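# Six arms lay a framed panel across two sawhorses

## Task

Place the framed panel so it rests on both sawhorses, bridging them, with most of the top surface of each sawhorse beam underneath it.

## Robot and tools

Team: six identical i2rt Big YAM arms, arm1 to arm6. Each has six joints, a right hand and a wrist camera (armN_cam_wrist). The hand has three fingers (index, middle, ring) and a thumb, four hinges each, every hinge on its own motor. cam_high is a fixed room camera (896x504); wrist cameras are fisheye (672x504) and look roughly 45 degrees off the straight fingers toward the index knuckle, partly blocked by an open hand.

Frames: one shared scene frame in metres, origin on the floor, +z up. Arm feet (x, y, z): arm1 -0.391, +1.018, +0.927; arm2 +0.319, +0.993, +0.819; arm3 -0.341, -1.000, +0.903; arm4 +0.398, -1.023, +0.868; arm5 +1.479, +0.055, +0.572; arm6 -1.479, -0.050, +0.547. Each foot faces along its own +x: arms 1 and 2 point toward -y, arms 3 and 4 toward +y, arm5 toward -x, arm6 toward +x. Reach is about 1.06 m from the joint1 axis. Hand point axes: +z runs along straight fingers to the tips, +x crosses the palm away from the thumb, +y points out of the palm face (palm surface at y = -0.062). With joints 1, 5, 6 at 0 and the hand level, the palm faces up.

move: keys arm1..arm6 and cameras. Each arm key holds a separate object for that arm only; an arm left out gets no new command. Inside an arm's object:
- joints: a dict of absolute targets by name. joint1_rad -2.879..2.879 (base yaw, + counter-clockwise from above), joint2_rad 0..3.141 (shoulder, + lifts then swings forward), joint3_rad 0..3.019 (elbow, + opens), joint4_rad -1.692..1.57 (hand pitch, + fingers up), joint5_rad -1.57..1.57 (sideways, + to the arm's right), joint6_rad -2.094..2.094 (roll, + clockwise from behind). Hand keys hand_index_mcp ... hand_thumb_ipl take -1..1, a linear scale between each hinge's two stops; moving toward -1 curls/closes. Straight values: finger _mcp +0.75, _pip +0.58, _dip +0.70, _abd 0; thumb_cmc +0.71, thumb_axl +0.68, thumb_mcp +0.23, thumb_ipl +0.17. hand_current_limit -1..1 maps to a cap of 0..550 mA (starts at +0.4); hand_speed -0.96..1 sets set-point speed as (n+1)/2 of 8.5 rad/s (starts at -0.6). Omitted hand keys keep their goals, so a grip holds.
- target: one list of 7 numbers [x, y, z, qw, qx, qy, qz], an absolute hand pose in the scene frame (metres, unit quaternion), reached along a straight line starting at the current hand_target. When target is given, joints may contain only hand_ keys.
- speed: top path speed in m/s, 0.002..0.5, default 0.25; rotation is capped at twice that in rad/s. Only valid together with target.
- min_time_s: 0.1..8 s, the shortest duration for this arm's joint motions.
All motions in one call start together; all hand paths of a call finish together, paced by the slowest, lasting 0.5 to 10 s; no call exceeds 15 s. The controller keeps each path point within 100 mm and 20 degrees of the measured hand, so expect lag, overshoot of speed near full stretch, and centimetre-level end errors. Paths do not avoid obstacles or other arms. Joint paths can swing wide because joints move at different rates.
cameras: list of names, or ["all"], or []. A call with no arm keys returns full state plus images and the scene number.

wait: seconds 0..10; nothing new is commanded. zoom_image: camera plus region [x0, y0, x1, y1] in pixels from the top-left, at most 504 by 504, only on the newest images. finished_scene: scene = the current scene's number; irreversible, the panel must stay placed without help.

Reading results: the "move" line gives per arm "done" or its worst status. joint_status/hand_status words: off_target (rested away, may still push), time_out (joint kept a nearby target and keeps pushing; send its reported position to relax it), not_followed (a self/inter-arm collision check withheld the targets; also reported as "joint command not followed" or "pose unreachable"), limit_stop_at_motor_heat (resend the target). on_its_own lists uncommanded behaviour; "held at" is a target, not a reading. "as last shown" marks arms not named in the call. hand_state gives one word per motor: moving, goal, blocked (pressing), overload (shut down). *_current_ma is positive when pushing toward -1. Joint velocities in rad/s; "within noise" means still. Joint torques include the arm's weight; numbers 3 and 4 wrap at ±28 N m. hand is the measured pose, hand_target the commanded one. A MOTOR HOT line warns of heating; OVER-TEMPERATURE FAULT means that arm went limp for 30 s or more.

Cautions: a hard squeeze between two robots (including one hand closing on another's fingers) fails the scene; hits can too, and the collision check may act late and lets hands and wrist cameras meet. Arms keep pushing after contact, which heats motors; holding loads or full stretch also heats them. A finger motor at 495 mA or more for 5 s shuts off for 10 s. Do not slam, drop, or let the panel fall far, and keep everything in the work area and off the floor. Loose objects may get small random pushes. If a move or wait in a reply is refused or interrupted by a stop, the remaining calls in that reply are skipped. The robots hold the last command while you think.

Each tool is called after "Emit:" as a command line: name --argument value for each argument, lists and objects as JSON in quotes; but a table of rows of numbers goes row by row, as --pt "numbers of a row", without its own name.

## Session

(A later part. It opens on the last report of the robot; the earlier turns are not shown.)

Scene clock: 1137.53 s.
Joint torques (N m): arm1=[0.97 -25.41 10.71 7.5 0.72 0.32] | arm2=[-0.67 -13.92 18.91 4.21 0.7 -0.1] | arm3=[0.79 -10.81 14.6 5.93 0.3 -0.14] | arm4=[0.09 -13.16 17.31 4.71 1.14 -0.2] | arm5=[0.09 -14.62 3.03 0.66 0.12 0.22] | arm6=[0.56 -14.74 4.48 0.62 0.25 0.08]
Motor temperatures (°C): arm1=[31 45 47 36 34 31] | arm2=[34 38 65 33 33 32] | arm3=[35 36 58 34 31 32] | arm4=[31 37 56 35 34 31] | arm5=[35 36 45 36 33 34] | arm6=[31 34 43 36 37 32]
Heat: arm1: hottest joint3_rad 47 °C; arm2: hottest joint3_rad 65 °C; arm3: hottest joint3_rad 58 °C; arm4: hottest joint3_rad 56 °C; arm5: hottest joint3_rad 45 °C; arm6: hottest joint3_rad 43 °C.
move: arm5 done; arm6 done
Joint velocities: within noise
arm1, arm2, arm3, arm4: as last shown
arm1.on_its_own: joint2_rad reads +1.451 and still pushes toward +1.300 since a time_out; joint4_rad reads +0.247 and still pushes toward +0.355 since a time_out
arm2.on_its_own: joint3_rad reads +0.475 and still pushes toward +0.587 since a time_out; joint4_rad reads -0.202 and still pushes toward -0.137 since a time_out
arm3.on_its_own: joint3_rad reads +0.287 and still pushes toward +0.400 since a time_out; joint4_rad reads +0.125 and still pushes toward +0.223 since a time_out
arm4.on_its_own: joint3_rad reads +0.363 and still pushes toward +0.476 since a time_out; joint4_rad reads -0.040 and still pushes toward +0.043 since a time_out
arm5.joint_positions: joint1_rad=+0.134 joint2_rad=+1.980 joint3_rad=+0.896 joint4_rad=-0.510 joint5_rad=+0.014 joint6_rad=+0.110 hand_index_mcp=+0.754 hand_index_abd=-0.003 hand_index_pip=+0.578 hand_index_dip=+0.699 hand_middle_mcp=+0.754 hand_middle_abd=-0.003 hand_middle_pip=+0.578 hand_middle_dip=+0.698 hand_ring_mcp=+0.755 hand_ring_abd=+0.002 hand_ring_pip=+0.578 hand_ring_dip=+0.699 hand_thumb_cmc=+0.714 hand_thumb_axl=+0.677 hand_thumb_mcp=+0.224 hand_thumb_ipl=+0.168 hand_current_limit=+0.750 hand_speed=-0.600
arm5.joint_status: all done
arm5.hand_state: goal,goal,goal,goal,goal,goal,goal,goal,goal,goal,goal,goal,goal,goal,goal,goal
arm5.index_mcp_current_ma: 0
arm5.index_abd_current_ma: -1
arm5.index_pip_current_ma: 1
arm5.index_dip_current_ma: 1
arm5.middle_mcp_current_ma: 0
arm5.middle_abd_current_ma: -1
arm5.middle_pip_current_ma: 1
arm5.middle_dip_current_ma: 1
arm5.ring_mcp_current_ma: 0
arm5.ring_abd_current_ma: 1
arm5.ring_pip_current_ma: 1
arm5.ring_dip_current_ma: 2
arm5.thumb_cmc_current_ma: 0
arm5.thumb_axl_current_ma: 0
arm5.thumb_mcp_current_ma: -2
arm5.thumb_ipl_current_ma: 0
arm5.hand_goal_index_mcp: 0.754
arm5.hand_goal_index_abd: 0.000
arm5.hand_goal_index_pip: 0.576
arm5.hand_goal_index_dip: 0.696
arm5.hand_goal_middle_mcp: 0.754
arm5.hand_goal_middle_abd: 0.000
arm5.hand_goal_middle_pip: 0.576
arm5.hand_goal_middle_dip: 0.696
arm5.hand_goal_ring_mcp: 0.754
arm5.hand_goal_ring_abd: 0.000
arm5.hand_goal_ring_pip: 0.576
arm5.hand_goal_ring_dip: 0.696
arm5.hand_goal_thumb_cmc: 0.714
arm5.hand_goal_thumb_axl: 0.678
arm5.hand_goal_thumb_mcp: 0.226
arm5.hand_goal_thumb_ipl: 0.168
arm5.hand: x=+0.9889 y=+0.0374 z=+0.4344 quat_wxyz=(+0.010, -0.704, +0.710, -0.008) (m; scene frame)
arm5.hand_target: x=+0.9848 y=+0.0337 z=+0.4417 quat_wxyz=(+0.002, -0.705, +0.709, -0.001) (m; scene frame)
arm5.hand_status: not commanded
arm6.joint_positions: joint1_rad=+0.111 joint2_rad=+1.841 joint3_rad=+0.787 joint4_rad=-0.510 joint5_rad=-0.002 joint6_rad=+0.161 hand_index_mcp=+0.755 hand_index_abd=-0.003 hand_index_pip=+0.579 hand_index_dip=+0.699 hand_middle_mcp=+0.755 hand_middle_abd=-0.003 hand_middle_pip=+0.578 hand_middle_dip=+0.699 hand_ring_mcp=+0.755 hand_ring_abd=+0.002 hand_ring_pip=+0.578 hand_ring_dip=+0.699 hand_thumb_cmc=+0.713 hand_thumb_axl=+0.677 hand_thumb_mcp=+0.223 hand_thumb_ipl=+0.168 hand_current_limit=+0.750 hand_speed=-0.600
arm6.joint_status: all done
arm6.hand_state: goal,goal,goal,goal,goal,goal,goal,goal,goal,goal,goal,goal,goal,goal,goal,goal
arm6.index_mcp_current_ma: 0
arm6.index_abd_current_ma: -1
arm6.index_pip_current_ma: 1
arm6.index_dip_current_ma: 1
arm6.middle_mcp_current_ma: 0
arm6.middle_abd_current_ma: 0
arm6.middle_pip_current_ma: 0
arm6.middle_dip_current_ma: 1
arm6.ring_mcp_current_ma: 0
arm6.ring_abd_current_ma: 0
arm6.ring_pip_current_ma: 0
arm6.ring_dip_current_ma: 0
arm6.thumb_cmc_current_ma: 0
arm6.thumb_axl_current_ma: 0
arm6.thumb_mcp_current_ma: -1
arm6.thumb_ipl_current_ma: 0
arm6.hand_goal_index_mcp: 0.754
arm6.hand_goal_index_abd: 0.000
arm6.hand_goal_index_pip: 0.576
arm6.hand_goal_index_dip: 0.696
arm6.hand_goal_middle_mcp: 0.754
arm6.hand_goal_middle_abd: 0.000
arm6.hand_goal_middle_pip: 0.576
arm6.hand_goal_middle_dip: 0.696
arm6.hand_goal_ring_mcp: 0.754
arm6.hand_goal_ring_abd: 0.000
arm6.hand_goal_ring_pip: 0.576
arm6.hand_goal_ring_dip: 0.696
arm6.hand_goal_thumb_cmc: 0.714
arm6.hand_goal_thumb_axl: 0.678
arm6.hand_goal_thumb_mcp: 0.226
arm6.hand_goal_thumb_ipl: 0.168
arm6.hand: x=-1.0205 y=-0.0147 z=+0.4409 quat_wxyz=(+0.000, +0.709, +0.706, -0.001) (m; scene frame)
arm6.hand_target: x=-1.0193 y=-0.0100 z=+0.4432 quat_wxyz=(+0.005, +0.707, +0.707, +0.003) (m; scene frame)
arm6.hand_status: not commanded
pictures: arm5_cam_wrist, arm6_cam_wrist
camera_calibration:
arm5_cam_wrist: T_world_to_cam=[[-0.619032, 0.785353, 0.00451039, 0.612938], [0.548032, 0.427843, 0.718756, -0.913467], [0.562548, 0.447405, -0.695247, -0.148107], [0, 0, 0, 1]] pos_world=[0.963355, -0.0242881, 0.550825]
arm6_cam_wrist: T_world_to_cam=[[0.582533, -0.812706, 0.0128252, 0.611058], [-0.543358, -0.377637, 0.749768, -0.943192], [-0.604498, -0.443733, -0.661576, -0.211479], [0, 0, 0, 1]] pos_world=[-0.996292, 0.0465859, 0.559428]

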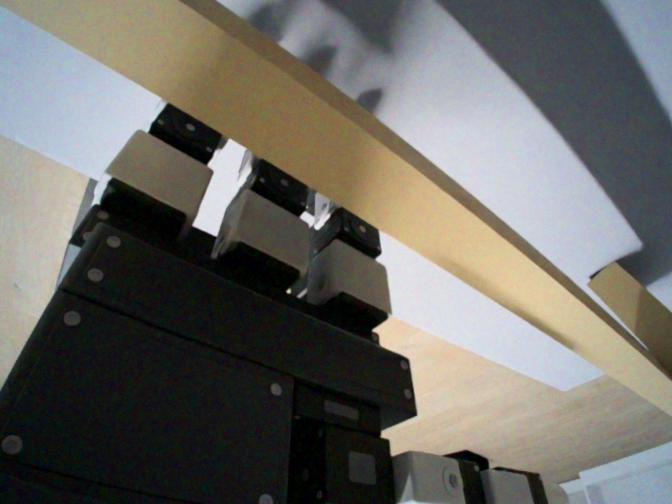

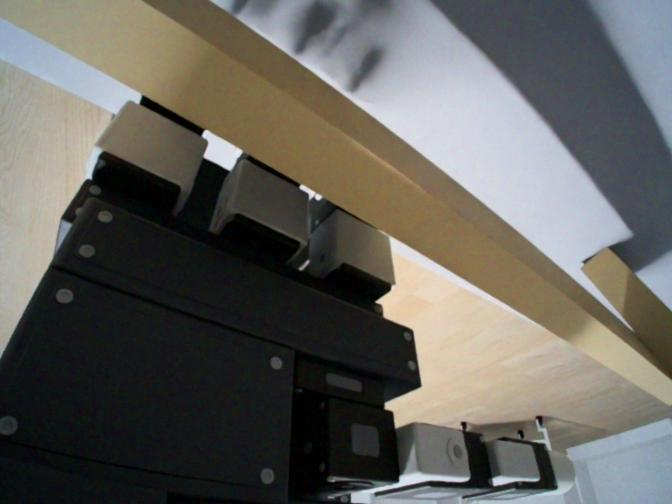

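Emit:
move --arm5 '{"joints": {"joint1_rad": 0.128, "joint2_rad": 2.105, "joint3_rad": 1.33, "joint4_rad": -0.3, "joint5_rad": 0.015, "joint6_rad": 0.102}, "min_time_s": 2.5}' --arm6 '{"joints": {"joint1_rad": 0.096, "joint2_rad": 2.008, "joint3_rad": 1.26, "joint4_rad": -0.3, "joint5_rad": 0.002, "joint6_rad": 0.142}, "min_time_s": 2.5}' --cameras '["cam_high"]'

Scene clock: 1162.57 s.
Joint torques (N m): arm1=[0.97 -25.41 10.71 7.5 0.71 0.33] | arm2=[0.15 -14.33 18.69 4.1 0.71 -0.1] | arm3=[1.08 -10.93 14.48 5.82 0.28 -0.16] | arm4=[0.21 -13.1 17.31 4.71 1.13 -0.2] | arm5=[-0.85 -11.34 11.85 10.37 0.23 0.07] | arm6=[-1.61 -9.7 14.87 10.29 0.56 -0.52]
Motor temperatures (°C): arm1=[31 45 48 36 34 31] | arm2=[34 38 66 33 33 32] | arm3=[35 36 58 35 31 32] | arm4=[31 37 57 35 34 31] | arm5=[35 37 45 35 33 33] | arm6=[31 34 44 35 36 31]
Heat: arm1: hottest joint3_rad 48 °C; arm2: hottest joint3_rad 66 °C; arm3: hottest joint3_rad 58 °C; arm4: hottest joint3_rad 57 °C; arm5: hottest joint3_rad 45 °C; arm6: hottest joint3_rad 44 °C.
move: arm5 time_out; arm6 time_out
Joint velocities: within noise
arm1, arm2, arm3, arm4: as last shown
arm1.on_its_own: joint2_rad reads +1.451 and still pushes toward +1.300 since a time_out; joint4_rad reads +0.247 and still pushes toward +0.355 since a time_out
arm2.on_its_own: joint3_rad reads +0.475 and still pushes toward +0.587 since a time_out; joint4_rad reads -0.202 and still pushes toward -0.137 since a time_out
arm3.on_its_own: joint3_rad reads +0.287 and still pushes toward +0.400 since a time_out; joint4_rad reads +0.125 and still pushes toward +0.223 since a time_out
arm4.on_its_own: joint3_rad reads +0.363 and still pushes toward +0.476 since a time_out; joint4_rad reads -0.040 and still pushes toward +0.043 since a time_out
arm5.joint_positions: joint1_rad=+0.133 joint2_rad=+2.065 joint3_rad=+1.034 joint4_rad=-0.518 joint5_rad=+0.011 joint6_rad=+0.113 hand_index_mcp=+0.832 hand_index_abd=+0.005 hand_index_pip=+0.597 hand_index_dip=+0.709 hand_middle_mcp=+0.832 hand_middle_abd=+0.013 hand_middle_pip=+0.607 hand_middle_dip=+0.713 hand_ring_mcp=+0.830 hand_ring_abd=+0.019 hand_ring_pip=+0.609 hand_ring_dip=+0.715 hand_thumb_cmc=+0.713 hand_thumb_axl=+0.677 hand_thumb_mcp=+0.223 hand_thumb_ipl=+0.168 hand_current_limit=+0.750 hand_speed=-0.600
arm5.joint_status: joint3_rad time_out (moved +0.139 of +0.434); joint4_rad time_out (moved -0.008 of +0.210); the others done
arm5.hand_state: blocked,goal,blocked,goal,blocked,goal,blocked,goal,blocked,goal,blocked,goal,goal,goal,goal,goal
arm5.index_mcp_current_ma: 209
arm5.index_abd_current_ma: 3
arm5.index_pip_current_ma: 27
arm5.index_dip_current_ma: 13
arm5.middle_mcp_current_ma: 207
arm5.middle_abd_current_ma: 11
arm5.middle_pip_current_ma: 49
arm5.middle_dip_current_ma: 19
arm5.ring_mcp_current_ma: 202
arm5.ring_abd_current_ma: 20
arm5.ring_pip_current_ma: 53
arm5.ring_dip_current_ma: 24
arm5.thumb_cmc_current_ma: 0
arm5.thumb_axl_current_ma: 0
arm5.thumb_mcp_current_ma: -2
arm5.thumb_ipl_current_ma: 0
arm5.hand_goal_index_mcp: 0.754
arm5.hand_goal_index_abd: 0.000
arm5.hand_goal_index_pip: 0.576
arm5.hand_goal_index_dip: 0.696
arm5.hand_goal_middle_mcp: 0.754
arm5.hand_goal_middle_abd: 0.000
arm5.hand_goal_middle_pip: 0.576
arm5.hand_goal_middle_dip: 0.696
arm5.hand_goal_ring_mcp: 0.754
arm5.hand_goal_ring_abd: 0.000
arm5.hand_goal_ring_pip: 0.576
arm5.hand_goal_ring_dip: 0.696
arm5.hand_goal_thumb_cmc: 0.714
arm5.hand_goal_thumb_axl: 0.678
arm5.hand_goal_thumb_mcp: 0.226
arm5.hand_goal_thumb_ipl: 0.168
arm5.on_its_own: joint3_rad reads +1.034 and still pushes toward +1.152 since a time_out (your +1.330 is given up); joint4_rad reads -0.518 and still pushes toward -0.300 since a time_out
arm5.hand: x=+0.9338 y=+0.0318 z=+0.4288 quat_wxyz=(-0.009, -0.703, +0.711, +0.005) (m; scene frame)
arm5.hand_target: x=+0.8297 y=+0.0248 z=+0.4708 quat_wxyz=(-0.121, -0.695, +0.702, +0.100) (m; scene frame)
arm5.hand_status: not commanded
arm6.joint_positions: joint1_rad=+0.109 joint2_rad=+1.942 joint3_rad=+0.892 joint4_rad=-0.553 joint5_rad=-0.011 joint6_rad=+0.186 hand_index_mcp=+0.805 hand_index_abd=-0.002 hand_index_pip=+0.575 hand_index_dip=+0.699 hand_middle_mcp=+0.787 hand_middle_abd=+0.001 hand_middle_pip=+0.564 hand_middle_dip=+0.691 hand_ring_mcp=+0.768 hand_ring_abd=+0.006 hand_ring_pip=+0.547 hand_ring_dip=+0.680 hand_thumb_cmc=+0.713 hand_thumb_axl=+0.677 hand_thumb_mcp=+0.223 hand_thumb_ipl=+0.168 hand_current_limit=+0.750 hand_speed=-0.600
arm6.joint_status: joint3_rad time_out (moved +0.104 of +0.473); joint4_rad time_out (moved -0.043 of +0.210); joint6_rad time_out (moved +0.025 of -0.019); the others done
arm6.hand_state: blocked,goal,goal,goal,blocked,goal,goal,goal,goal,goal,blocked,goal,goal,goal,goal,goal
arm6.index_mcp_current_ma: 78
arm6.index_abd_current_ma: 0
arm6.index_pip_current_ma: 0
arm6.index_dip_current_ma: 1
arm6.middle_mcp_current_ma: 39
arm6.middle_abd_current_ma: 0
arm6.middle_pip_current_ma: -7
arm6.middle_dip_current_ma: -2
arm6.ring_mcp_current_ma: 9
arm6.ring_abd_current_ma: 2
arm6.ring_pip_current_ma: -29
arm6.ring_dip_current_ma: -11
arm6.thumb_cmc_current_ma: 0
arm6.thumb_axl_current_ma: 0
arm6.thumb_mcp_current_ma: -1
arm6.thumb_ipl_current_ma: 0
arm6.hand_goal_index_mcp: 0.754
arm6.hand_goal_index_abd: 0.000
arm6.hand_goal_index_pip: 0.576
arm6.hand_goal_index_dip: 0.696
arm6.hand_goal_middle_mcp: 0.754
arm6.hand_goal_middle_abd: 0.000
arm6.hand_goal_middle_pip: 0.576
arm6.hand_goal_middle_dip: 0.696
arm6.hand_goal_ring_mcp: 0.754
arm6.hand_goal_ring_abd: 0.000
arm6.hand_goal_ring_pip: 0.576
arm6.hand_goal_ring_dip: 0.696
arm6.hand_goal_thumb_cmc: 0.714
arm6.hand_goal_thumb_axl: 0.678
arm6.hand_goal_thumb_mcp: 0.226
arm6.hand_goal_thumb_ipl: 0.168
arm6.on_its_own: joint3_rad reads +0.892 and still pushes toward +1.012 since a time_out (your +1.260 is given up); joint4_rad reads -0.553 and still pushes toward -0.327 since a time_out; joint6_rad reads +0.186 and still pushes toward +0.142 since a time_out
arm6.hand: x=-0.9961 y=-0.0120 z=+0.4196 quat_wxyz=(-0.015, +0.718, +0.696, -0.014) (m; scene frame)
arm6.hand_target: x=-0.8901 y=-0.0021 z=+0.4456 quat_wxyz=(+0.073, +0.702, +0.702, +0.094) (m; scene frame)
arm6.hand_status: not commanded
pictures: cam_high

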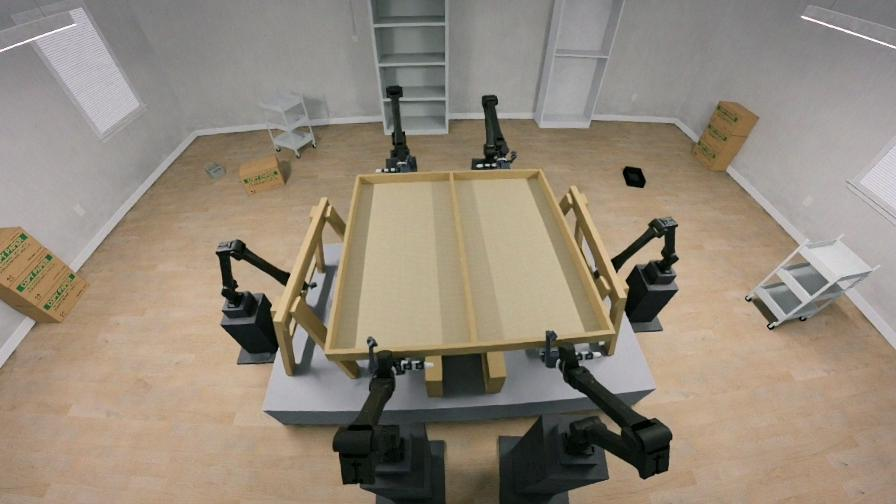

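Emit:
move --arm5 '{"joints": {"joint1_rad": 0.115, "joint2_rad": 2.13, "joint3_rad": 1.55, "joint4_rad": -0.25, "joint5_rad": 0.015, "joint6_rad": 0.089}, "min_time_s": 3}' --arm6 '{"joints": {"joint1_rad": 0.09, "joint2_rad": 1.98, "joint3_rad": 1.6, "joint4_rad": -0.05, "joint5_rad": 0.002, "joint6_rad": 0.15}, "min_time_s": 3}' --cameras '["cam_high"]'

Scene clock: 1198.17 s.
Joint torques (N m): arm1=[1.03 -25.41 10.69 7.51 0.71 0.32] | arm2=[-0.21 -13.51 18.97 4.11 0.71 -0.11] | arm3=[1.08 -11.11 14.63 5.97 0.31 -0.17] | arm4=[0.21 -13.16 17.32 4.71 1.13 -0.2] | arm5=[-1.49 -9.35 11.85 10.73 0.23 -0.05] | arm6=[-2.08 -12.22 15.36 10.74 0.55 -0.57]
Motor temperatures (°C): arm1=[31 45 48 36 34 31] | arm2=[34 38 67 33 33 32] | arm3=[35 37 59 35 31 32] | arm4=[31 37 58 35 34 31] | arm5=[35 37 53 37 32 33] | arm6=[31 34 52 38 35 31]
Heat: arm1: hottest joint3_rad 48 °C; arm2: hottest joint3_rad 67 °C; arm3: hottest joint3_rad 59 °C; arm4: hottest joint3_rad 58 °C; arm5: hottest joint3_rad 53 °C; arm6: hottest joint3_rad 52 °C.
move: arm5 time_out; arm6 time_out
Joint velocities: within noise
arm1, arm2, arm3, arm4: as last shown
arm1.on_its_own: joint2_rad reads +1.451 and still pushes toward +1.300 since a time_out; joint4_rad reads +0.247 and still pushes toward +0.355 since a time_out
arm2.on_its_own: joint3_rad reads +0.475 and still pushes toward +0.587 since a time_out; joint4_rad reads -0.202 and still pushes toward -0.137 since a time_out
arm3.on_its_own: joint3_rad reads +0.287 and still pushes toward +0.400 since a time_out; joint4_rad reads +0.125 and still pushes toward +0.223 since a time_out
arm4.on_its_own: joint3_rad reads +0.363 and still pushes toward +0.476 since a time_out; joint4_rad reads -0.040 and still pushes toward +0.043 since a time_out
arm5.joint_positions: joint1_rad=+0.127 joint2_rad=+2.066 joint3_rad=+1.034 joint4_rad=-0.517 joint5_rad=+0.011 joint6_rad=+0.113 hand_index_mcp=+0.832 hand_index_abd=+0.006 hand_index_pip=+0.597 hand_index_dip=+0.709 hand_middle_mcp=+0.832 hand_middle_abd=+0.013 hand_middle_pip=+0.607 hand_middle_dip=+0.713 hand_ring_mcp=+0.830 hand_ring_abd=+0.019 hand_ring_pip=+0.609 hand_ring_dip=+0.715 hand_thumb_cmc=+0.713 hand_thumb_axl=+0.677 hand_thumb_mcp=+0.223 hand_thumb_ipl=+0.168 hand_current_limit=+0.750 hand_speed=-0.600
arm5.joint_status: joint3_rad time_out (moved +0.000 of +0.516); joint4_rad time_out (moved +0.001 of +0.268); the others done
arm5.hand_state: blocked,goal,blocked,goal,blocked,goal,blocked,goal,blocked,goal,blocked,goal,goal,goal,goal,goal
arm5.index_mcp_current_ma: 209
arm5.index_abd_current_ma: 3
arm5.index_pip_current_ma: 27
arm5.index_dip_current_ma: 13
arm5.middle_mcp_current_ma: 207
arm5.middle_abd_current_ma: 11
arm5.middle_pip_current_ma: 49
arm5.middle_dip_current_ma: 20
arm5.ring_mcp_current_ma: 202
arm5.ring_abd_current_ma: 20
arm5.ring_pip_current_ma: 54
arm5.ring_dip_current_ma: 24
arm5.thumb_cmc_current_ma: 0
arm5.thumb_axl_current_ma: 0
arm5.thumb_mcp_current_ma: -2
arm5.thumb_ipl_current_ma: 0
arm5.hand_goal_index_mcp: 0.754
arm5.hand_goal_index_abd: 0.000
arm5.hand_goal_index_pip: 0.576
arm5.hand_goal_index_dip: 0.696
arm5.hand_goal_middle_mcp: 0.754
arm5.hand_goal_middle_abd: 0.000
arm5.hand_goal_middle_pip: 0.576
arm5.hand_goal_middle_dip: 0.696
arm5.hand_goal_ring_mcp: 0.754
arm5.hand_goal_ring_abd: 0.000
arm5.hand_goal_ring_pip: 0.576
arm5.hand_goal_ring_dip: 0.696
arm5.hand_goal_thumb_cmc: 0.714
arm5.hand_goal_thumb_axl: 0.678
arm5.hand_goal_thumb_mcp: 0.226
arm5.hand_goal_thumb_ipl: 0.168
arm5.on_its_own: joint3_rad reads +1.034 and still pushes toward +1.152 since a time_out (your +1.550 is given up); joint4_rad reads -0.517 and still pushes toward -0.292 since a time_out
arm5.hand: x=+0.9338 y=+0.0349 z=+0.4283 quat_wxyz=(-0.008, -0.701, +0.713, +0.005) (m; scene frame)
arm5.hand_target: x=+0.8332 y=+0.0326 z=+0.4566 quat_wxyz=(-0.113, -0.696, +0.703, +0.096) (m; scene frame)
arm5.hand_status: not commanded
arm6.joint_positions: joint1_rad=+0.109 joint2_rad=+1.941 joint3_rad=+0.885 joint4_rad=-0.470 joint5_rad=-0.010 joint6_rad=+0.198 hand_index_mcp=+0.880 hand_index_abd=+0.015 hand_index_pip=+0.613 hand_index_dip=+0.717 hand_middle_mcp=+0.866 hand_middle_abd=+0.027 hand_middle_pip=+0.618 hand_middle_dip=+0.717 hand_ring_mcp=+0.851 hand_ring_abd=+0.043 hand_ring_pip=+0.612 hand_ring_dip=+0.713 hand_thumb_cmc=+0.713 hand_thumb_axl=+0.677 hand_thumb_mcp=+0.223 hand_thumb_ipl=+0.168 hand_current_limit=+0.750 hand_speed=-0.600
arm6.joint_status: joint3_rad time_out (moved -0.007 of +0.708); joint4_rad time_out (moved +0.083 of +0.503); joint6_rad time_out (moved +0.012 of -0.036); the others done
arm6.hand_state: blocked,goal,blocked,blocked,blocked,blocked,blocked,blocked,blocked,blocked,blocked,goal,goal,goal,goal,goal
arm6.index_mcp_current_ma: 355
arm6.index_abd_current_ma: 8
arm6.index_pip_current_ma: 41
arm6.index_dip_current_ma: 16
arm6.middle_mcp_current_ma: 291
arm6.middle_abd_current_ma: 19
arm6.middle_pip_current_ma: 51
arm6.middle_dip_current_ma: 17
arm6.ring_mcp_current_ma: 228
arm6.ring_abd_current_ma: 43
arm6.ring_pip_current_ma: 41
arm6.ring_dip_current_ma: 11
arm6.thumb_cmc_current_ma: 0
arm6.thumb_axl_current_ma: 0
arm6.thumb_mcp_current_ma: -1
arm6.thumb_ipl_current_ma: 0
arm6.hand_goal_index_mcp: 0.754
arm6.hand_goal_index_abd: 0.000
arm6.hand_goal_index_pip: 0.576
arm6.hand_goal_index_dip: 0.696
arm6.hand_goal_middle_mcp: 0.754
arm6.hand_goal_middle_abd: 0.000
arm6.hand_goal_middle_pip: 0.576
arm6.hand_goal_middle_dip: 0.696
arm6.hand_goal_ring_mcp: 0.754
arm6.hand_goal_ring_abd: 0.000
arm6.hand_goal_ring_pip: 0.576
arm6.hand_goal_ring_dip: 0.696
arm6.hand_goal_thumb_cmc: 0.714
arm6.hand_goal_thumb_axl: 0.678
arm6.hand_goal_thumb_mcp: 0.226
arm6.hand_goal_thumb_ipl: 0.168
arm6.on_its_own: joint3_rad reads +0.885 and still pushes toward +1.009 since a time_out (your +1.600 is given up); joint4_rad reads -0.470 and still pushes toward -0.239 since a time_out (your -0.050 is given up); joint6_rad reads +0.198 and still pushes toward +0.150 since a time_out
arm6.hand: x=-0.9801 y=-0.0107 z=+0.4246 quat_wxyz=(+0.007, +0.722, +0.692, +0.017) (m; scene frame)
arm6.hand_target: x=-0.8669 y=-0.0027 z=+0.4739 quat_wxyz=(+0.107, +0.701, +0.692, +0.139) (m; scene frame)
arm6.hand_status: not commanded
pictures: cam_high

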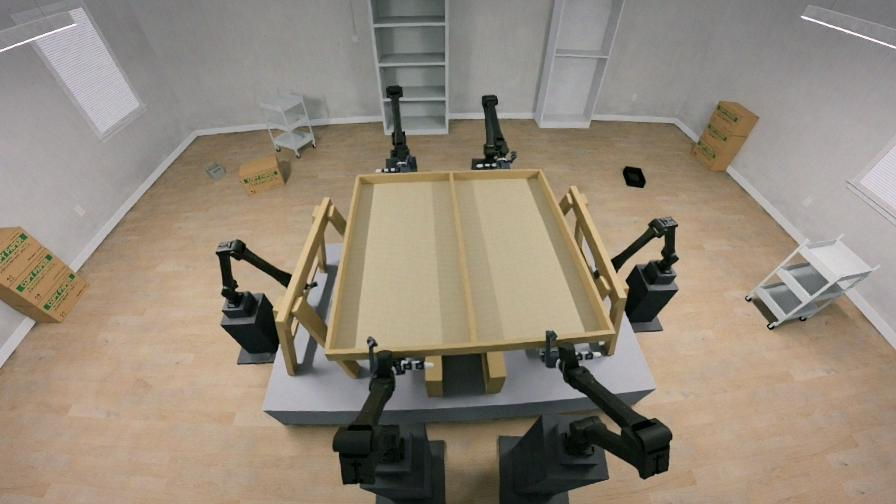

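Emit:
move --arm5 '{"joints": {"joint1_rad": -0.455, "joint2_rad": 2.09, "joint3_rad": 1.08, "joint4_rad": -0.57, "joint5_rad": 0.015, "joint6_rad": -0.481, "hand_thumb_cmc": 1.0}, "min_time_s": 2.5}' --arm6 '{"joints": {"joint1_rad": -0.6, "joint2_rad": 1.97, "joint3_rad": 0.95, "joint4_rad": -0.543, "joint5_rad": 0.002, "joint6_rad": -0.554, "hand_thumb_cmc": 1.0}, "min_time_s": 2.5}' --cameras '["cam_high", "arm5_cam_wrist", "arm6_cam_wrist"]'

Scene clock: 1312.83 s.
Joint torques (N m): arm1=[0.97 -25.35 10.71 7.5 0.71 0.33] | arm2=[-0.38 -14.27 18.86 4.18 0.72 -0.1] | arm3=[0.56 -11.16 14.49 5.97 0.32 -0.18] | arm4=[0.21 -13.16 17.29 4.71 1.13 -0.2] | arm5=[-2.08 -13.8 4.82 -0.32 0.61 0.05] | arm6=[-1.2 -14.92 6.32 -0.23 0.15 -0.17]
Motor temperatures (°C): arm1=[31 45 49 36 34 31] | arm2=[34 38 70 33 33 32] | arm3=[34 37 62 35 31 32] | arm4=[31 37 61 35 34 31] | arm5=[34 36 48 38 33 33] | arm6=[31 35 46 38 36 31]
Heat: arm1: hottest joint3_rad 49 °C; arm2: hottest joint3_rad 70 °C; arm3: hottest joint3_rad 62 °C; arm4: hottest joint3_rad 61 °C; arm5: hottest joint3_rad 48 °C; arm6: hottest joint3_rad 46 °C.
move: arm5 done; arm6 done
Joint velocities: within noise
arm1, arm2, arm3, arm4: as last shown
arm1.on_its_own: joint2_rad reads +1.451 and still pushes toward +1.300 since a time_out; joint4_rad reads +0.247 and still pushes toward +0.355 since a time_out
arm2.on_its_own: joint3_rad reads +0.475 and still pushes toward +0.587 since a time_out; joint4_rad reads -0.202 and still pushes toward -0.137 since a time_out
arm3.on_its_own: joint3_rad reads +0.287 and still pushes toward +0.400 since a time_out; joint4_rad reads +0.125 and still pushes toward +0.223 since a time_out
arm4.on_its_own: joint3_rad reads +0.363 and still pushes toward +0.476 since a time_out; joint4_rad reads -0.040 and still pushes toward +0.043 since a time_out
arm5.joint_positions: joint1_rad=-0.434 joint2_rad=+2.073 joint3_rad=+1.066 joint4_rad=-0.557 joint5_rad=-0.001 joint6_rad=-0.468 hand_index_mcp=+0.742 hand_index_abd=-0.018 hand_index_pip=+0.570 hand_index_dip=+0.693 hand_middle_mcp=+0.738 hand_middle_abd=-0.012 hand_middle_pip=+0.568 hand_middle_dip=+0.692 hand_ring_mcp=+0.735 hand_ring_abd=-0.014 hand_ring_pip=+0.564 hand_ring_dip=+0.690 hand_thumb_cmc=+0.998 hand_thumb_axl=+0.677 hand_thumb_mcp=+0.223 hand_thumb_ipl=+0.168 hand_current_limit=+0.750 hand_speed=-0.600
arm5.joint_status: all done
arm5.hand_state: goal,goal,goal,goal,goal,goal,goal,goal,goal,goal,goal,goal,goal,goal,goal,goal
arm5.index_mcp_current_ma: -13
arm5.index_abd_current_ma: -18
arm5.index_pip_current_ma: -4
arm5.index_dip_current_ma: -1
arm5.middle_mcp_current_ma: -19
arm5.middle_abd_current_ma: -10
arm5.middle_pip_current_ma: -7
arm5.middle_dip_current_ma: -2
arm5.ring_mcp_current_ma: -27
arm5.ring_abd_current_ma: -13
arm5.ring_pip_current_ma: -12
arm5.ring_dip_current_ma: -5
arm5.thumb_cmc_current_ma: -1
arm5.thumb_axl_current_ma: 0
arm5.thumb_mcp_current_ma: -2
arm5.thumb_ipl_current_ma: 0
arm5.hand_goal_index_mcp: 0.754
arm5.hand_goal_index_abd: 0.000
arm5.hand_goal_index_pip: 0.576
arm5.hand_goal_index_dip: 0.696
arm5.hand_goal_middle_mcp: 0.754
arm5.hand_goal_middle_abd: 0.000
arm5.hand_goal_middle_pip: 0.576
arm5.hand_goal_middle_dip: 0.696
arm5.hand_goal_ring_mcp: 0.754
arm5.hand_goal_ring_abd: 0.000
arm5.hand_goal_ring_pip: 0.576
arm5.hand_goal_ring_dip: 0.696
arm5.hand_goal_thumb_cmc: 1.000
arm5.hand_goal_thumb_axl: 0.678
arm5.hand_goal_thumb_mcp: 0.226
arm5.hand_goal_thumb_ipl: 0.168
arm5.hand: x=+0.9751 y=+0.2865 z=+0.4269 quat_wxyz=(-0.005, -0.708, +0.706, -0.003) (m; scene frame)
arm5.hand_target: x=+0.9810 y=+0.2980 z=+0.4201 quat_wxyz=(+0.005, -0.705, +0.709, -0.008) (m; scene frame)
arm5.hand_status: not commanded
arm6.joint_positions: joint1_rad=-0.592 joint2_rad=+1.954 joint3_rad=+0.936 joint4_rad=-0.534 joint5_rad=+0.000 joint6_rad=-0.541 hand_index_mcp=+0.755 hand_index_abd=-0.003 hand_index_pip=+0.579 hand_index_dip=+0.699 hand_middle_mcp=+0.755 hand_middle_abd=-0.003 hand_middle_pip=+0.578 hand_middle_dip=+0.699 hand_ring_mcp=+0.755 hand_ring_abd=-0.003 hand_ring_pip=+0.578 hand_ring_dip=+0.698 hand_thumb_cmc=+0.998 hand_thumb_axl=+0.677 hand_thumb_mcp=+0.223 hand_thumb_ipl=+0.168 hand_current_limit=+0.750 hand_speed=-0.600
arm6.joint_status: all done
arm6.hand_state: goal,goal,goal,goal,goal,goal,goal,goal,goal,goal,goal,goal,goal,goal,goal,goal
arm6.index_mcp_current_ma: 0
arm6.index_abd_current_ma: -1
arm6.index_pip_current_ma: 0
arm6.index_dip_current_ma: 1
arm6.middle_mcp_current_ma: 0
arm6.middle_abd_current_ma: 0
arm6.middle_pip_current_ma: 0
arm6.middle_dip_current_ma: 1
arm6.ring_mcp_current_ma: 0
arm6.ring_abd_current_ma: 0
arm6.ring_pip_current_ma: 0
arm6.ring_dip_current_ma: 0
arm6.thumb_cmc_current_ma: 0
arm6.thumb_axl_current_ma: 0
arm6.thumb_mcp_current_ma: -1
arm6.thumb_ipl_current_ma: 0
arm6.hand_goal_index_mcp: 0.754
arm6.hand_goal_index_abd: 0.000
arm6.hand_goal_index_pip: 0.576
arm6.hand_goal_index_dip: 0.696
arm6.hand_goal_middle_mcp: 0.754
arm6.hand_goal_middle_abd: 0.000
arm6.hand_goal_middle_pip: 0.576
arm6.hand_goal_middle_dip: 0.696
arm6.hand_goal_ring_mcp: 0.754
arm6.hand_goal_ring_abd: 0.000
arm6.hand_goal_ring_pip: 0.576
arm6.hand_goal_ring_dip: 0.696
arm6.hand_goal_thumb_cmc: 1.000
arm6.hand_goal_thumb_axl: 0.678
arm6.hand_goal_thumb_mcp: 0.226
arm6.hand_goal_thumb_ipl: 0.168
arm6.hand: x=-1.0263 y=-0.2985 z=+0.4292 quat_wxyz=(+0.008, +0.709, +0.705, -0.002) (m; scene frame)
arm6.hand_target: x=-1.0267 y=-0.3021 z=+0.4242 quat_wxyz=(+0.002, +0.707, +0.707, -0.004) (m; scene frame)
arm6.hand_status: not commanded
pictures: arm5_cam_wrist, arm6_cam_wrist, cam_high
camera_calibration:
arm5_cam_wrist: T_world_to_cam=[[-0.625828, 0.779877, 0.0114514, 0.414054], [0.564312, 0.442611, 0.696884, -1.01783], [0.538416, 0.442592, -0.717092, -0.222743], [0, 0, 0, 1]] pos_world=[0.953431, 0.226177, 0.544844]
arm6_cam_wrist: T_world_to_cam=[[0.581133, -0.813303, 0.0286953, 0.375492], [-0.551209, -0.367428, 0.749109, -1.04949], [-0.598709, -0.451149, -0.661825, -0.344889], [0, 0, 0, 1]] pos_world=[-1.00319, -0.235821, 0.547154]

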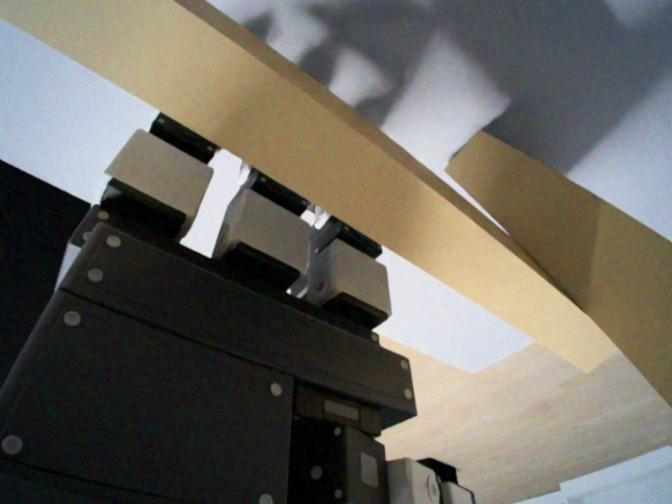

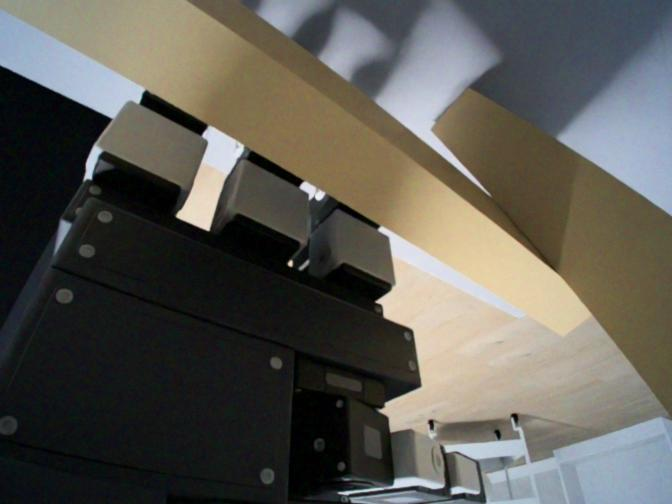

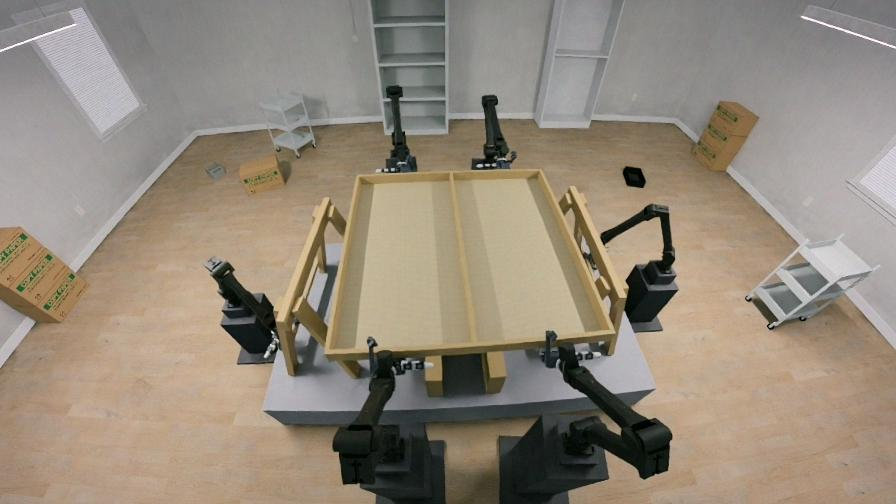

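Emit:
move --arm5 '{"joints": {"joint1_rad": -0.35, "joint2_rad": 2.2, "joint3_rad": 1.6, "joint4_rad": -0.45, "joint5_rad": 0.015, "joint6_rad": -0.376}, "min_time_s": 2.5}' --arm6 '{"joints": {"joint1_rad": -0.44, "joint2_rad": 2.12, "joint3_rad": 1.55, "joint4_rad": -0.4, "joint5_rad": 0.002, "joint6_rad": -0.4}, "min_time_s": 2.5}' --cameras '["cam_high"]'

Scene clock: 1331.93 s.
Joint torques (N m): arm1=[0.97 -25.47 10.69 7.5 0.71 0.32] | arm2=[-0.62 -14.15 18.84 4.18 0.71 -0.11] | arm3=[0.79 -10.93 14.56 6.01 0.3 -0.16] | arm4=[0.21 -13.04 17.31 4.72 1.13 -0.2] | arm5=[4.13 -20.72 13.12 8.17 -0.74 0.94] | arm6=[7.59 -25.23 16.94 7.21 -1.93 1.36]
Motor temperatures (°C): arm1=[31 45 49 36 34 31] | arm2=[34 38 71 33 33 32] | arm3=[34 37 62 35 31 32] | arm4=[31 37 61 35 34 31] | arm5=[34 37 48 36 33 34] | arm6=[31 35 47 36 36 32]
Heat: arm1: hottest joint3_rad 49 °C; arm2: hottest joint3_rad 71 °C; arm3: hottest joint3_rad 62 °C; arm4: hottest joint3_rad 61 °C; arm5: hottest joint3_rad 48 °C; arm6: hottest joint3_rad 47 °C.
move: arm5 time_out; arm6 time_out
Joint velocities: within noise
arm1.joint_positions: joint1_rad=+0.043 joint2_rad=+1.451 joint3_rad=+0.458 joint4_rad=+0.247 joint5_rad=+0.093 joint6_rad=+0.059 hand_index_mcp=+0.135 hand_index_abd=-0.007 hand_index_pip=+0.614 hand_index_dip=+0.709 hand_middle_mcp=+0.130 hand_middle_abd=-0.005 hand_middle_pip=+0.617 hand_middle_dip=+0.711 hand_ring_mcp=+0.123 hand_ring_abd=-0.005 hand_ring_pip=+0.623 hand_ring_dip=+0.708 hand_thumb_cmc=+0.722 hand_thumb_axl=+0.677 hand_thumb_mcp=+0.224 hand_thumb_ipl=+0.168 hand_current_limit=+0.790 hand_speed=-0.600
arm1.joint_status: not commanded
arm1.hand_state: blocked,goal,blocked,goal,blocked,goal,blocked,goal,blocked,goal,blocked,goal,goal,goal,goal,goal
arm1.index_mcp_current_ma: 492
arm1.index_abd_current_ma: -11
arm1.index_pip_current_ma: 112
arm1.index_dip_current_ma: 29
arm1.middle_mcp_current_ma: 492
arm1.middle_abd_current_ma: -8
arm1.middle_pip_current_ma: 123
arm1.middle_dip_current_ma: 34
arm1.ring_mcp_current_ma: 492
arm1.ring_abd_current_ma: -7
arm1.ring_pip_current_ma: 145
arm1.ring_dip_current_ma: 28
arm1.thumb_cmc_current_ma: 17
arm1.thumb_axl_current_ma: -1
arm1.thumb_mcp_current_ma: -5
arm1.thumb_ipl_current_ma: 0
arm1.hand_goal_index_mcp: -0.030
arm1.hand_goal_index_abd: 0.000
arm1.hand_goal_index_pip: 0.576
arm1.hand_goal_index_dip: 0.696
arm1.hand_goal_middle_mcp: -0.030
arm1.hand_goal_middle_abd: 0.000
arm1.hand_goal_middle_pip: 0.576
arm1.hand_goal_middle_dip: 0.696
arm1.hand_goal_ring_mcp: -0.030
arm1.hand_goal_ring_abd: 0.000
arm1.hand_goal_ring_pip: 0.576
arm1.hand_goal_ring_dip: 0.696
arm1.hand_goal_thumb_cmc: 0.714
arm1.hand_goal_thumb_axl: 0.678
arm1.hand_goal_thumb_mcp: 0.226
arm1.hand_goal_thumb_ipl: 0.168
arm1.on_its_own: joint2_rad reads +1.451 and still pushes toward +1.300 since a time_out; joint4_rad reads +0.247 and still pushes toward +0.355 since a time_out
arm1.hand: x=-0.3667 y=+0.5282 z=+1.0185 quat_wxyz=(+0.404, +0.914, +0.020, -0.009) (m; scene frame)
arm1.hand_target: x=-0.3667 y=+0.5020 z=+1.1511 quat_wxyz=(+0.547, +0.837, -0.003, +0.009) (m; scene frame)
arm1.hand_status: not commanded
arm2.joint_positions: joint1_rad=+0.097 joint2_rad=+0.990 joint3_rad=+0.475 joint4_rad=-0.202 joint5_rad=+0.073 joint6_rad=+0.049 hand_index_mcp=+0.154 hand_index_abd=-0.006 hand_index_pip=+0.616 hand_index_dip=+0.708 hand_middle_mcp=+0.151 hand_middle_abd=-0.006 hand_middle_pip=+0.614 hand_middle_dip=+0.712 hand_ring_mcp=+0.147 hand_ring_abd=-0.007 hand_ring_pip=+0.616 hand_ring_dip=+0.713 hand_thumb_cmc=+0.727 hand_thumb_axl=+0.677 hand_thumb_mcp=+0.225 hand_thumb_ipl=+0.168 hand_current_limit=+0.790 hand_speed=-0.600
arm2.joint_status: not commanded
arm2.hand_state: blocked,goal,blocked,goal,blocked,goal,blocked,goal,blocked,goal,blocked,goal,goal,goal,goal,goal
arm2.index_mcp_current_ma: 492
arm2.index_abd_current_ma: -25
arm2.index_pip_current_ma: 198
arm2.index_dip_current_ma: 58
arm2.middle_mcp_current_ma: 492
arm2.middle_abd_current_ma: -27
arm2.middle_pip_current_ma: 189
arm2.middle_dip_current_ma: 77
arm2.ring_mcp_current_ma: 492
arm2.ring_abd_current_ma: -28
arm2.ring_pip_current_ma: 200
arm2.ring_dip_current_ma: 87
arm2.thumb_cmc_current_ma: 68
arm2.thumb_axl_current_ma: -4
arm2.thumb_mcp_current_ma: -8
arm2.thumb_ipl_current_ma: -2
arm2.hand_goal_index_mcp: -0.030
arm2.hand_goal_index_abd: 0.000
arm2.hand_goal_index_pip: 0.576
arm2.hand_goal_index_dip: 0.696
arm2.hand_goal_middle_mcp: -0.030
arm2.hand_goal_middle_abd: 0.000
arm2.hand_goal_middle_pip: 0.576
arm2.hand_goal_middle_dip: 0.696
arm2.hand_goal_ring_mcp: -0.030
arm2.hand_goal_ring_abd: 0.000
arm2.hand_goal_ring_pip: 0.576
arm2.hand_goal_ring_dip: 0.696
arm2.hand_goal_thumb_cmc: 0.714
arm2.hand_goal_thumb_axl: 0.678
arm2.hand_goal_thumb_mcp: 0.226
arm2.hand_goal_thumb_ipl: 0.168
arm2.on_its_own: joint3_rad reads +0.475 and still pushes toward +0.587 since a time_out; joint4_rad reads -0.202 and still pushes toward -0.137 since a time_out
arm2.hand: x=+0.3255 y=+0.5496 z=+1.0196 quat_wxyz=(+0.418, +0.909, +0.010, -0.001) (m; scene frame)
arm2.hand_target: x=+0.3221 y=+0.5360 z=+1.1482 quat_wxyz=(+0.540, +0.841, -0.003, +0.005) (m; scene frame)
arm2.hand_status: not commanded
arm3.joint_positions: joint1_rad=+0.019 joint2_rad=+1.154 joint3_rad=+0.287 joint4_rad=+0.125 joint5_rad=-0.003 joint6_rad=+0.012 hand_index_mcp=+0.087 hand_index_abd=-0.003 hand_index_pip=+0.628 hand_index_dip=+0.716 hand_middle_mcp=+0.085 hand_middle_abd=-0.005 hand_middle_pip=+0.631 hand_middle_dip=+0.715 hand_ring_mcp=+0.083 hand_ring_abd=-0.008 hand_ring_pip=+0.635 hand_ring_dip=+0.713 hand_thumb_cmc=+0.720 hand_thumb_axl=+0.677 hand_thumb_mcp=+0.222 hand_thumb_ipl=+0.168 hand_current_limit=+0.790 hand_speed=-0.600
arm3.joint_status: not commanded
arm3.hand_state: blocked,goal,blocked,blocked,blocked,goal,blocked,goal,blocked,goal,blocked,goal,goal,goal,goal,goal
arm3.index_mcp_current_ma: 296
arm3.index_abd_current_ma: -1
arm3.index_pip_current_ma: 66
arm3.index_dip_current_ma: 13
arm3.middle_mcp_current_ma: 288
arm3.middle_abd_current_ma: -1
arm3.middle_pip_current_ma: 74
arm3.middle_dip_current_ma: 12
arm3.ring_mcp_current_ma: 278
arm3.ring_abd_current_ma: -2
arm3.ring_pip_current_ma: 82
arm3.ring_dip_current_ma: 10
arm3.thumb_cmc_current_ma: 1
arm3.thumb_axl_current_ma: 0
arm3.thumb_mcp_current_ma: -1
arm3.thumb_ipl_current_ma: 0
arm3.hand_goal_index_mcp: -0.030
arm3.hand_goal_index_abd: 0.000
arm3.hand_goal_index_pip: 0.576
arm3.hand_goal_index_dip: 0.696
arm3.hand_goal_middle_mcp: -0.030
arm3.hand_goal_middle_abd: 0.000
arm3.hand_goal_middle_pip: 0.576
arm3.hand_goal_middle_dip: 0.696
arm3.hand_goal_ring_mcp: -0.030
arm3.hand_goal_ring_abd: 0.000
arm3.hand_goal_ring_pip: 0.576
arm3.hand_goal_ring_dip: 0.696
arm3.hand_goal_thumb_cmc: 0.714
arm3.hand_goal_thumb_axl: 0.678
arm3.hand_goal_thumb_mcp: 0.226
arm3.hand_goal_thumb_ipl: 0.168
arm3.on_its_own: joint3_rad reads +0.287 and still pushes toward +0.400 since a time_out; joint4_rad reads +0.125 and still pushes toward +0.223 since a time_out
arm3.hand: x=-0.3180 y=-0.5832 z=+1.0137 quat_wxyz=(-0.004, +0.004, +0.914, +0.405) (m; scene frame)
arm3.hand_target: x=-0.3175 y=-0.5441 z=+1.1398 quat_wxyz=(+0.000, +0.001, +0.841, +0.541) (m; scene frame)
arm3.hand_status: not commanded
arm4.joint_positions: joint1_rad=+0.280 joint2_rad=+1.069 joint3_rad=+0.363 joint4_rad=-0.040 joint5_rad=+0.106 joint6_rad=+0.122 hand_index_mcp=+0.092 hand_index_abd=-0.004 hand_index_pip=+0.616 hand_index_dip=+0.709 hand_middle_mcp=+0.082 hand_middle_abd=-0.003 hand_middle_pip=+0.624 hand_middle_dip=+0.712 hand_ring_mcp=+0.073 hand_ring_abd=-0.003 hand_ring_pip=+0.626 hand_ring_dip=+0.717 hand_thumb_cmc=+0.719 hand_thumb_axl=+0.677 hand_thumb_mcp=+0.222 hand_thumb_ipl=+0.168 hand_current_limit=+0.790 hand_speed=-0.600
arm4.joint_status: not commanded
arm4.hand_state: blocked,goal,blocked,goal,blocked,goal,blocked,goal,blocked,goal,blocked,blocked,goal,goal,goal,goal
arm4.index_mcp_current_ma: 492
arm4.index_abd_current_ma: -7
arm4.index_pip_current_ma: 128
arm4.index_dip_current_ma: 32
arm4.middle_mcp_current_ma: 475
arm4.middle_abd_current_ma: -6
arm4.middle_pip_current_ma: 157
arm4.middle_dip_current_ma: 42
arm4.ring_mcp_current_ma: 428
arm4.ring_abd_current_ma: -5
arm4.ring_pip_current_ma: 165
arm4.ring_dip_current_ma: 57
arm4.thumb_cmc_current_ma: 11
arm4.thumb_axl_current_ma: -1
arm4.thumb_mcp_current_ma: -9
arm4.thumb_ipl_current_ma: 0
arm4.hand_goal_index_mcp: -0.030
arm4.hand_goal_index_abd: 0.000
arm4.hand_goal_index_pip: 0.576
arm4.hand_goal_index_dip: 0.696
arm4.hand_goal_middle_mcp: -0.030
arm4.hand_goal_middle_abd: 0.000
arm4.hand_goal_middle_pip: 0.576
arm4.hand_goal_middle_dip: 0.696
arm4.hand_goal_ring_mcp: -0.030
arm4.hand_goal_ring_abd: 0.000
arm4.hand_goal_ring_pip: 0.576
arm4.hand_goal_ring_dip: 0.696
arm4.hand_goal_thumb_cmc: 0.714
arm4.hand_goal_thumb_axl: 0.678
arm4.hand_goal_thumb_mcp: 0.226
arm4.hand_goal_thumb_ipl: 0.168
arm4.on_its_own: joint3_rad reads +0.363 and still pushes toward +0.476 since a time_out; joint4_rad reads -0.040 and still pushes toward +0.043 since a time_out
arm4.hand: x=+0.3795 y=-0.5957 z=+1.0084 quat_wxyz=(-0.001, +0.001, +0.916, +0.401) (m; scene frame)
arm4.hand_target: x=+0.3774 y=-0.5658 z=+1.1365 quat_wxyz=(-0.007, +0.007, +0.846, +0.533) (m; scene frame)
arm4.hand_status: not commanded
arm5.joint_positions: joint1_rad=-0.412 joint2_rad=+2.223 joint3_rad=+1.409 joint4_rad=-0.613 joint5_rad=+0.037 joint6_rad=-0.463 hand_index_mcp=+0.756 hand_index_abd=-0.002 hand_index_pip=+0.575 hand_index_dip=+0.694 hand_middle_mcp=+0.799 hand_middle_abd=+0.006 hand_middle_pip=+0.578 hand_middle_dip=+0.698 hand_ring_mcp=+0.923 hand_ring_abd=-0.065 hand_ring_pip=+0.646 hand_ring_dip=+0.739 hand_thumb_cmc=+0.998 hand_thumb_axl=+0.677 hand_thumb_mcp=+0.223 hand_thumb_ipl=+0.168 hand_current_limit=+0.750 hand_speed=-0.600
arm5.joint_status: joint1_rad time_out (moved +0.022 of +0.084); joint3_rad time_out (moved +0.343 of +0.534); joint4_rad time_out (moved -0.056 of +0.107); joint6_rad time_out (moved +0.004 of +0.092); the others done
arm5.hand_state: goal,goal,goal,goal,blocked,goal,goal,goal,blocked,blocked,blocked,blocked,goal,goal,goal,goal
arm5.index_mcp_current_ma: 1
arm5.index_abd_current_ma: -1
arm5.index_pip_current_ma: 0
arm5.index_dip_current_ma: -1
arm5.middle_mcp_current_ma: 92
arm5.middle_abd_current_ma: 3
arm5.middle_pip_current_ma: 1
arm5.middle_dip_current_ma: 1
arm5.ring_mcp_current_ma: 481
arm5.ring_abd_current_ma: -119
arm5.ring_pip_current_ma: 161
arm5.ring_dip_current_ma: 80
arm5.thumb_cmc_current_ma: -1
arm5.thumb_axl_current_ma: 0
arm5.thumb_mcp_current_ma: -2
arm5.thumb_ipl_current_ma: 0
arm5.hand_goal_index_mcp: 0.754
arm5.hand_goal_index_abd: 0.000
arm5.hand_goal_index_pip: 0.576
arm5.hand_goal_index_dip: 0.696
arm5.hand_goal_middle_mcp: 0.754
arm5.hand_goal_middle_abd: 0.000
arm5.hand_goal_middle_pip: 0.576
arm5.hand_goal_middle_dip: 0.696
arm5.hand_goal_ring_mcp: 0.754
arm5.hand_goal_ring_abd: 0.000
arm5.hand_goal_ring_pip: 0.576
arm5.hand_goal_ring_dip: 0.696
arm5.hand_goal_thumb_cmc: 1.000
arm5.hand_goal_thumb_axl: 0.678
arm5.hand_goal_thumb_mcp: 0.226
arm5.hand_goal_thumb_ipl: 0.168
arm5.on_its_own: joint1_rad reads -0.412 and still pushes toward -0.350 since a time_out; joint3_rad reads +1.409 and still pushes toward +1.522 since a time_out; joint4_rad reads -0.613 and still pushes toward -0.450 since a time_out; joint6_rad reads -0.463 and still pushes toward -0.376 since a time_out
arm5.hand: x=+0.8527 y=+0.3389 z=+0.4450 quat_wxyz=(-0.009, -0.711, +0.700, +0.068) (m; scene frame)
arm5.hand_target: x=+0.7507 y=+0.3387 z=+0.5355 quat_wxyz=(-0.083, -0.687, +0.694, +0.198) (m; scene frame)
arm5.hand_status: not commanded
arm6.joint_positions: joint1_rad=-0.539 joint2_rad=+2.158 joint3_rad=+1.370 joint4_rad=-0.541 joint5_rad=+0.059 joint6_rad=-0.520 hand_index_mcp=+0.756 hand_index_abd=-0.002 hand_index_pip=+0.578 hand_index_dip=+0.699 hand_middle_mcp=+0.799 hand_middle_abd=+0.002 hand_middle_pip=+0.578 hand_middle_dip=+0.699 hand_ring_mcp=+0.911 hand_ring_abd=-0.001 hand_ring_pip=+0.578 hand_ring_dip=+0.699 hand_thumb_cmc=+0.999 hand_thumb_axl=+0.677 hand_thumb_mcp=+0.223 hand_thumb_ipl=+0.168 hand_current_limit=+0.750 hand_speed=-0.600
arm6.joint_status: joint1_rad time_out (moved +0.054 of +0.152); joint3_rad time_out (moved +0.434 of +0.614); joint4_rad time_out (moved -0.007 of +0.134); joint5_rad time_out (moved +0.059 of +0.002); joint6_rad time_out (moved +0.021 of +0.141); the others done
arm6.hand_state: goal,goal,goal,goal,blocked,goal,goal,goal,blocked,goal,goal,goal,goal,goal,goal,goal
arm6.index_mcp_current_ma: 0
arm6.index_abd_current_ma: 0
arm6.index_pip_current_ma: 0
arm6.index_dip_current_ma: 1
arm6.middle_mcp_current_ma: 63
arm6.middle_abd_current_ma: 0
arm6.middle_pip_current_ma: 0
arm6.middle_dip_current_ma: 1
arm6.ring_mcp_current_ma: 481
arm6.ring_abd_current_ma: 0
arm6.ring_pip_current_ma: 0
arm6.ring_dip_current_ma: 0
arm6.thumb_cmc_current_ma: 0
arm6.thumb_axl_current_ma: 0
arm6.thumb_mcp_current_ma: -1
arm6.thumb_ipl_current_ma: 0
arm6.hand_goal_index_mcp: 0.754
arm6.hand_goal_index_abd: 0.000
arm6.hand_goal_index_pip: 0.576
arm6.hand_goal_index_dip: 0.696
arm6.hand_goal_middle_mcp: 0.754
arm6.hand_goal_middle_abd: 0.000
arm6.hand_goal_middle_pip: 0.576
arm6.hand_goal_middle_dip: 0.696
arm6.hand_goal_ring_mcp: 0.754
arm6.hand_goal_ring_abd: 0.000
arm6.hand_goal_ring_pip: 0.576
arm6.hand_goal_ring_dip: 0.696
arm6.hand_goal_thumb_cmc: 1.000
arm6.hand_goal_thumb_axl: 0.678
arm6.hand_goal_thumb_mcp: 0.226
arm6.hand_goal_thumb_ipl: 0.168
arm6.on_its_own: joint1_rad reads -0.539 and still pushes toward -0.440 since a time_out; joint3_rad reads +1.370 and still pushes toward +1.482 since a time_out; joint4_rad reads -0.541 and still pushes toward -0.400 since a time_out; joint5_rad reads +0.059 and still pushes toward +0.002 since a time_out; joint6_rad reads -0.520 and still pushes toward -0.400 since a time_out
arm6.hand: x=-0.8576 y=-0.3710 z=+0.4588 quat_wxyz=(+0.122, +0.694, +0.709, +0.001) (m; scene frame)
arm6.hand_target: x=-0.7491 y=-0.3409 z=+0.5630 quat_wxyz=(+0.242, +0.680, +0.685, +0.095) (m; scene frame)
arm6.hand_status: not commanded
pictures: cam_high

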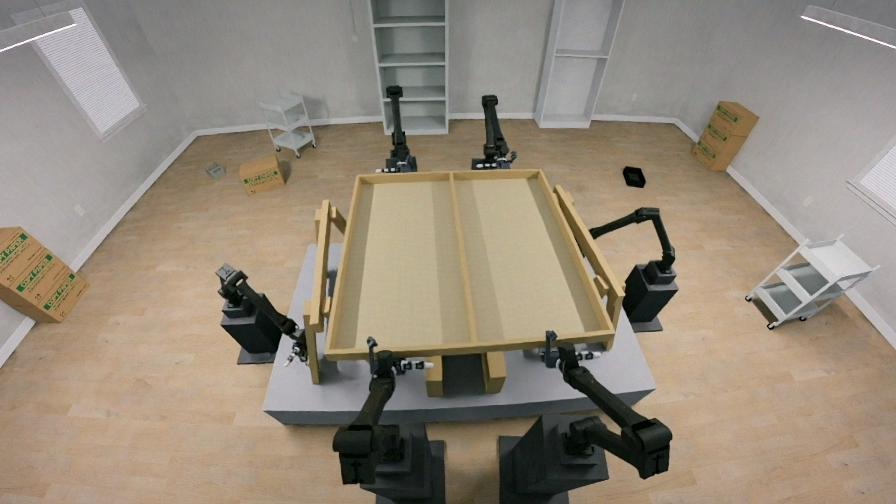

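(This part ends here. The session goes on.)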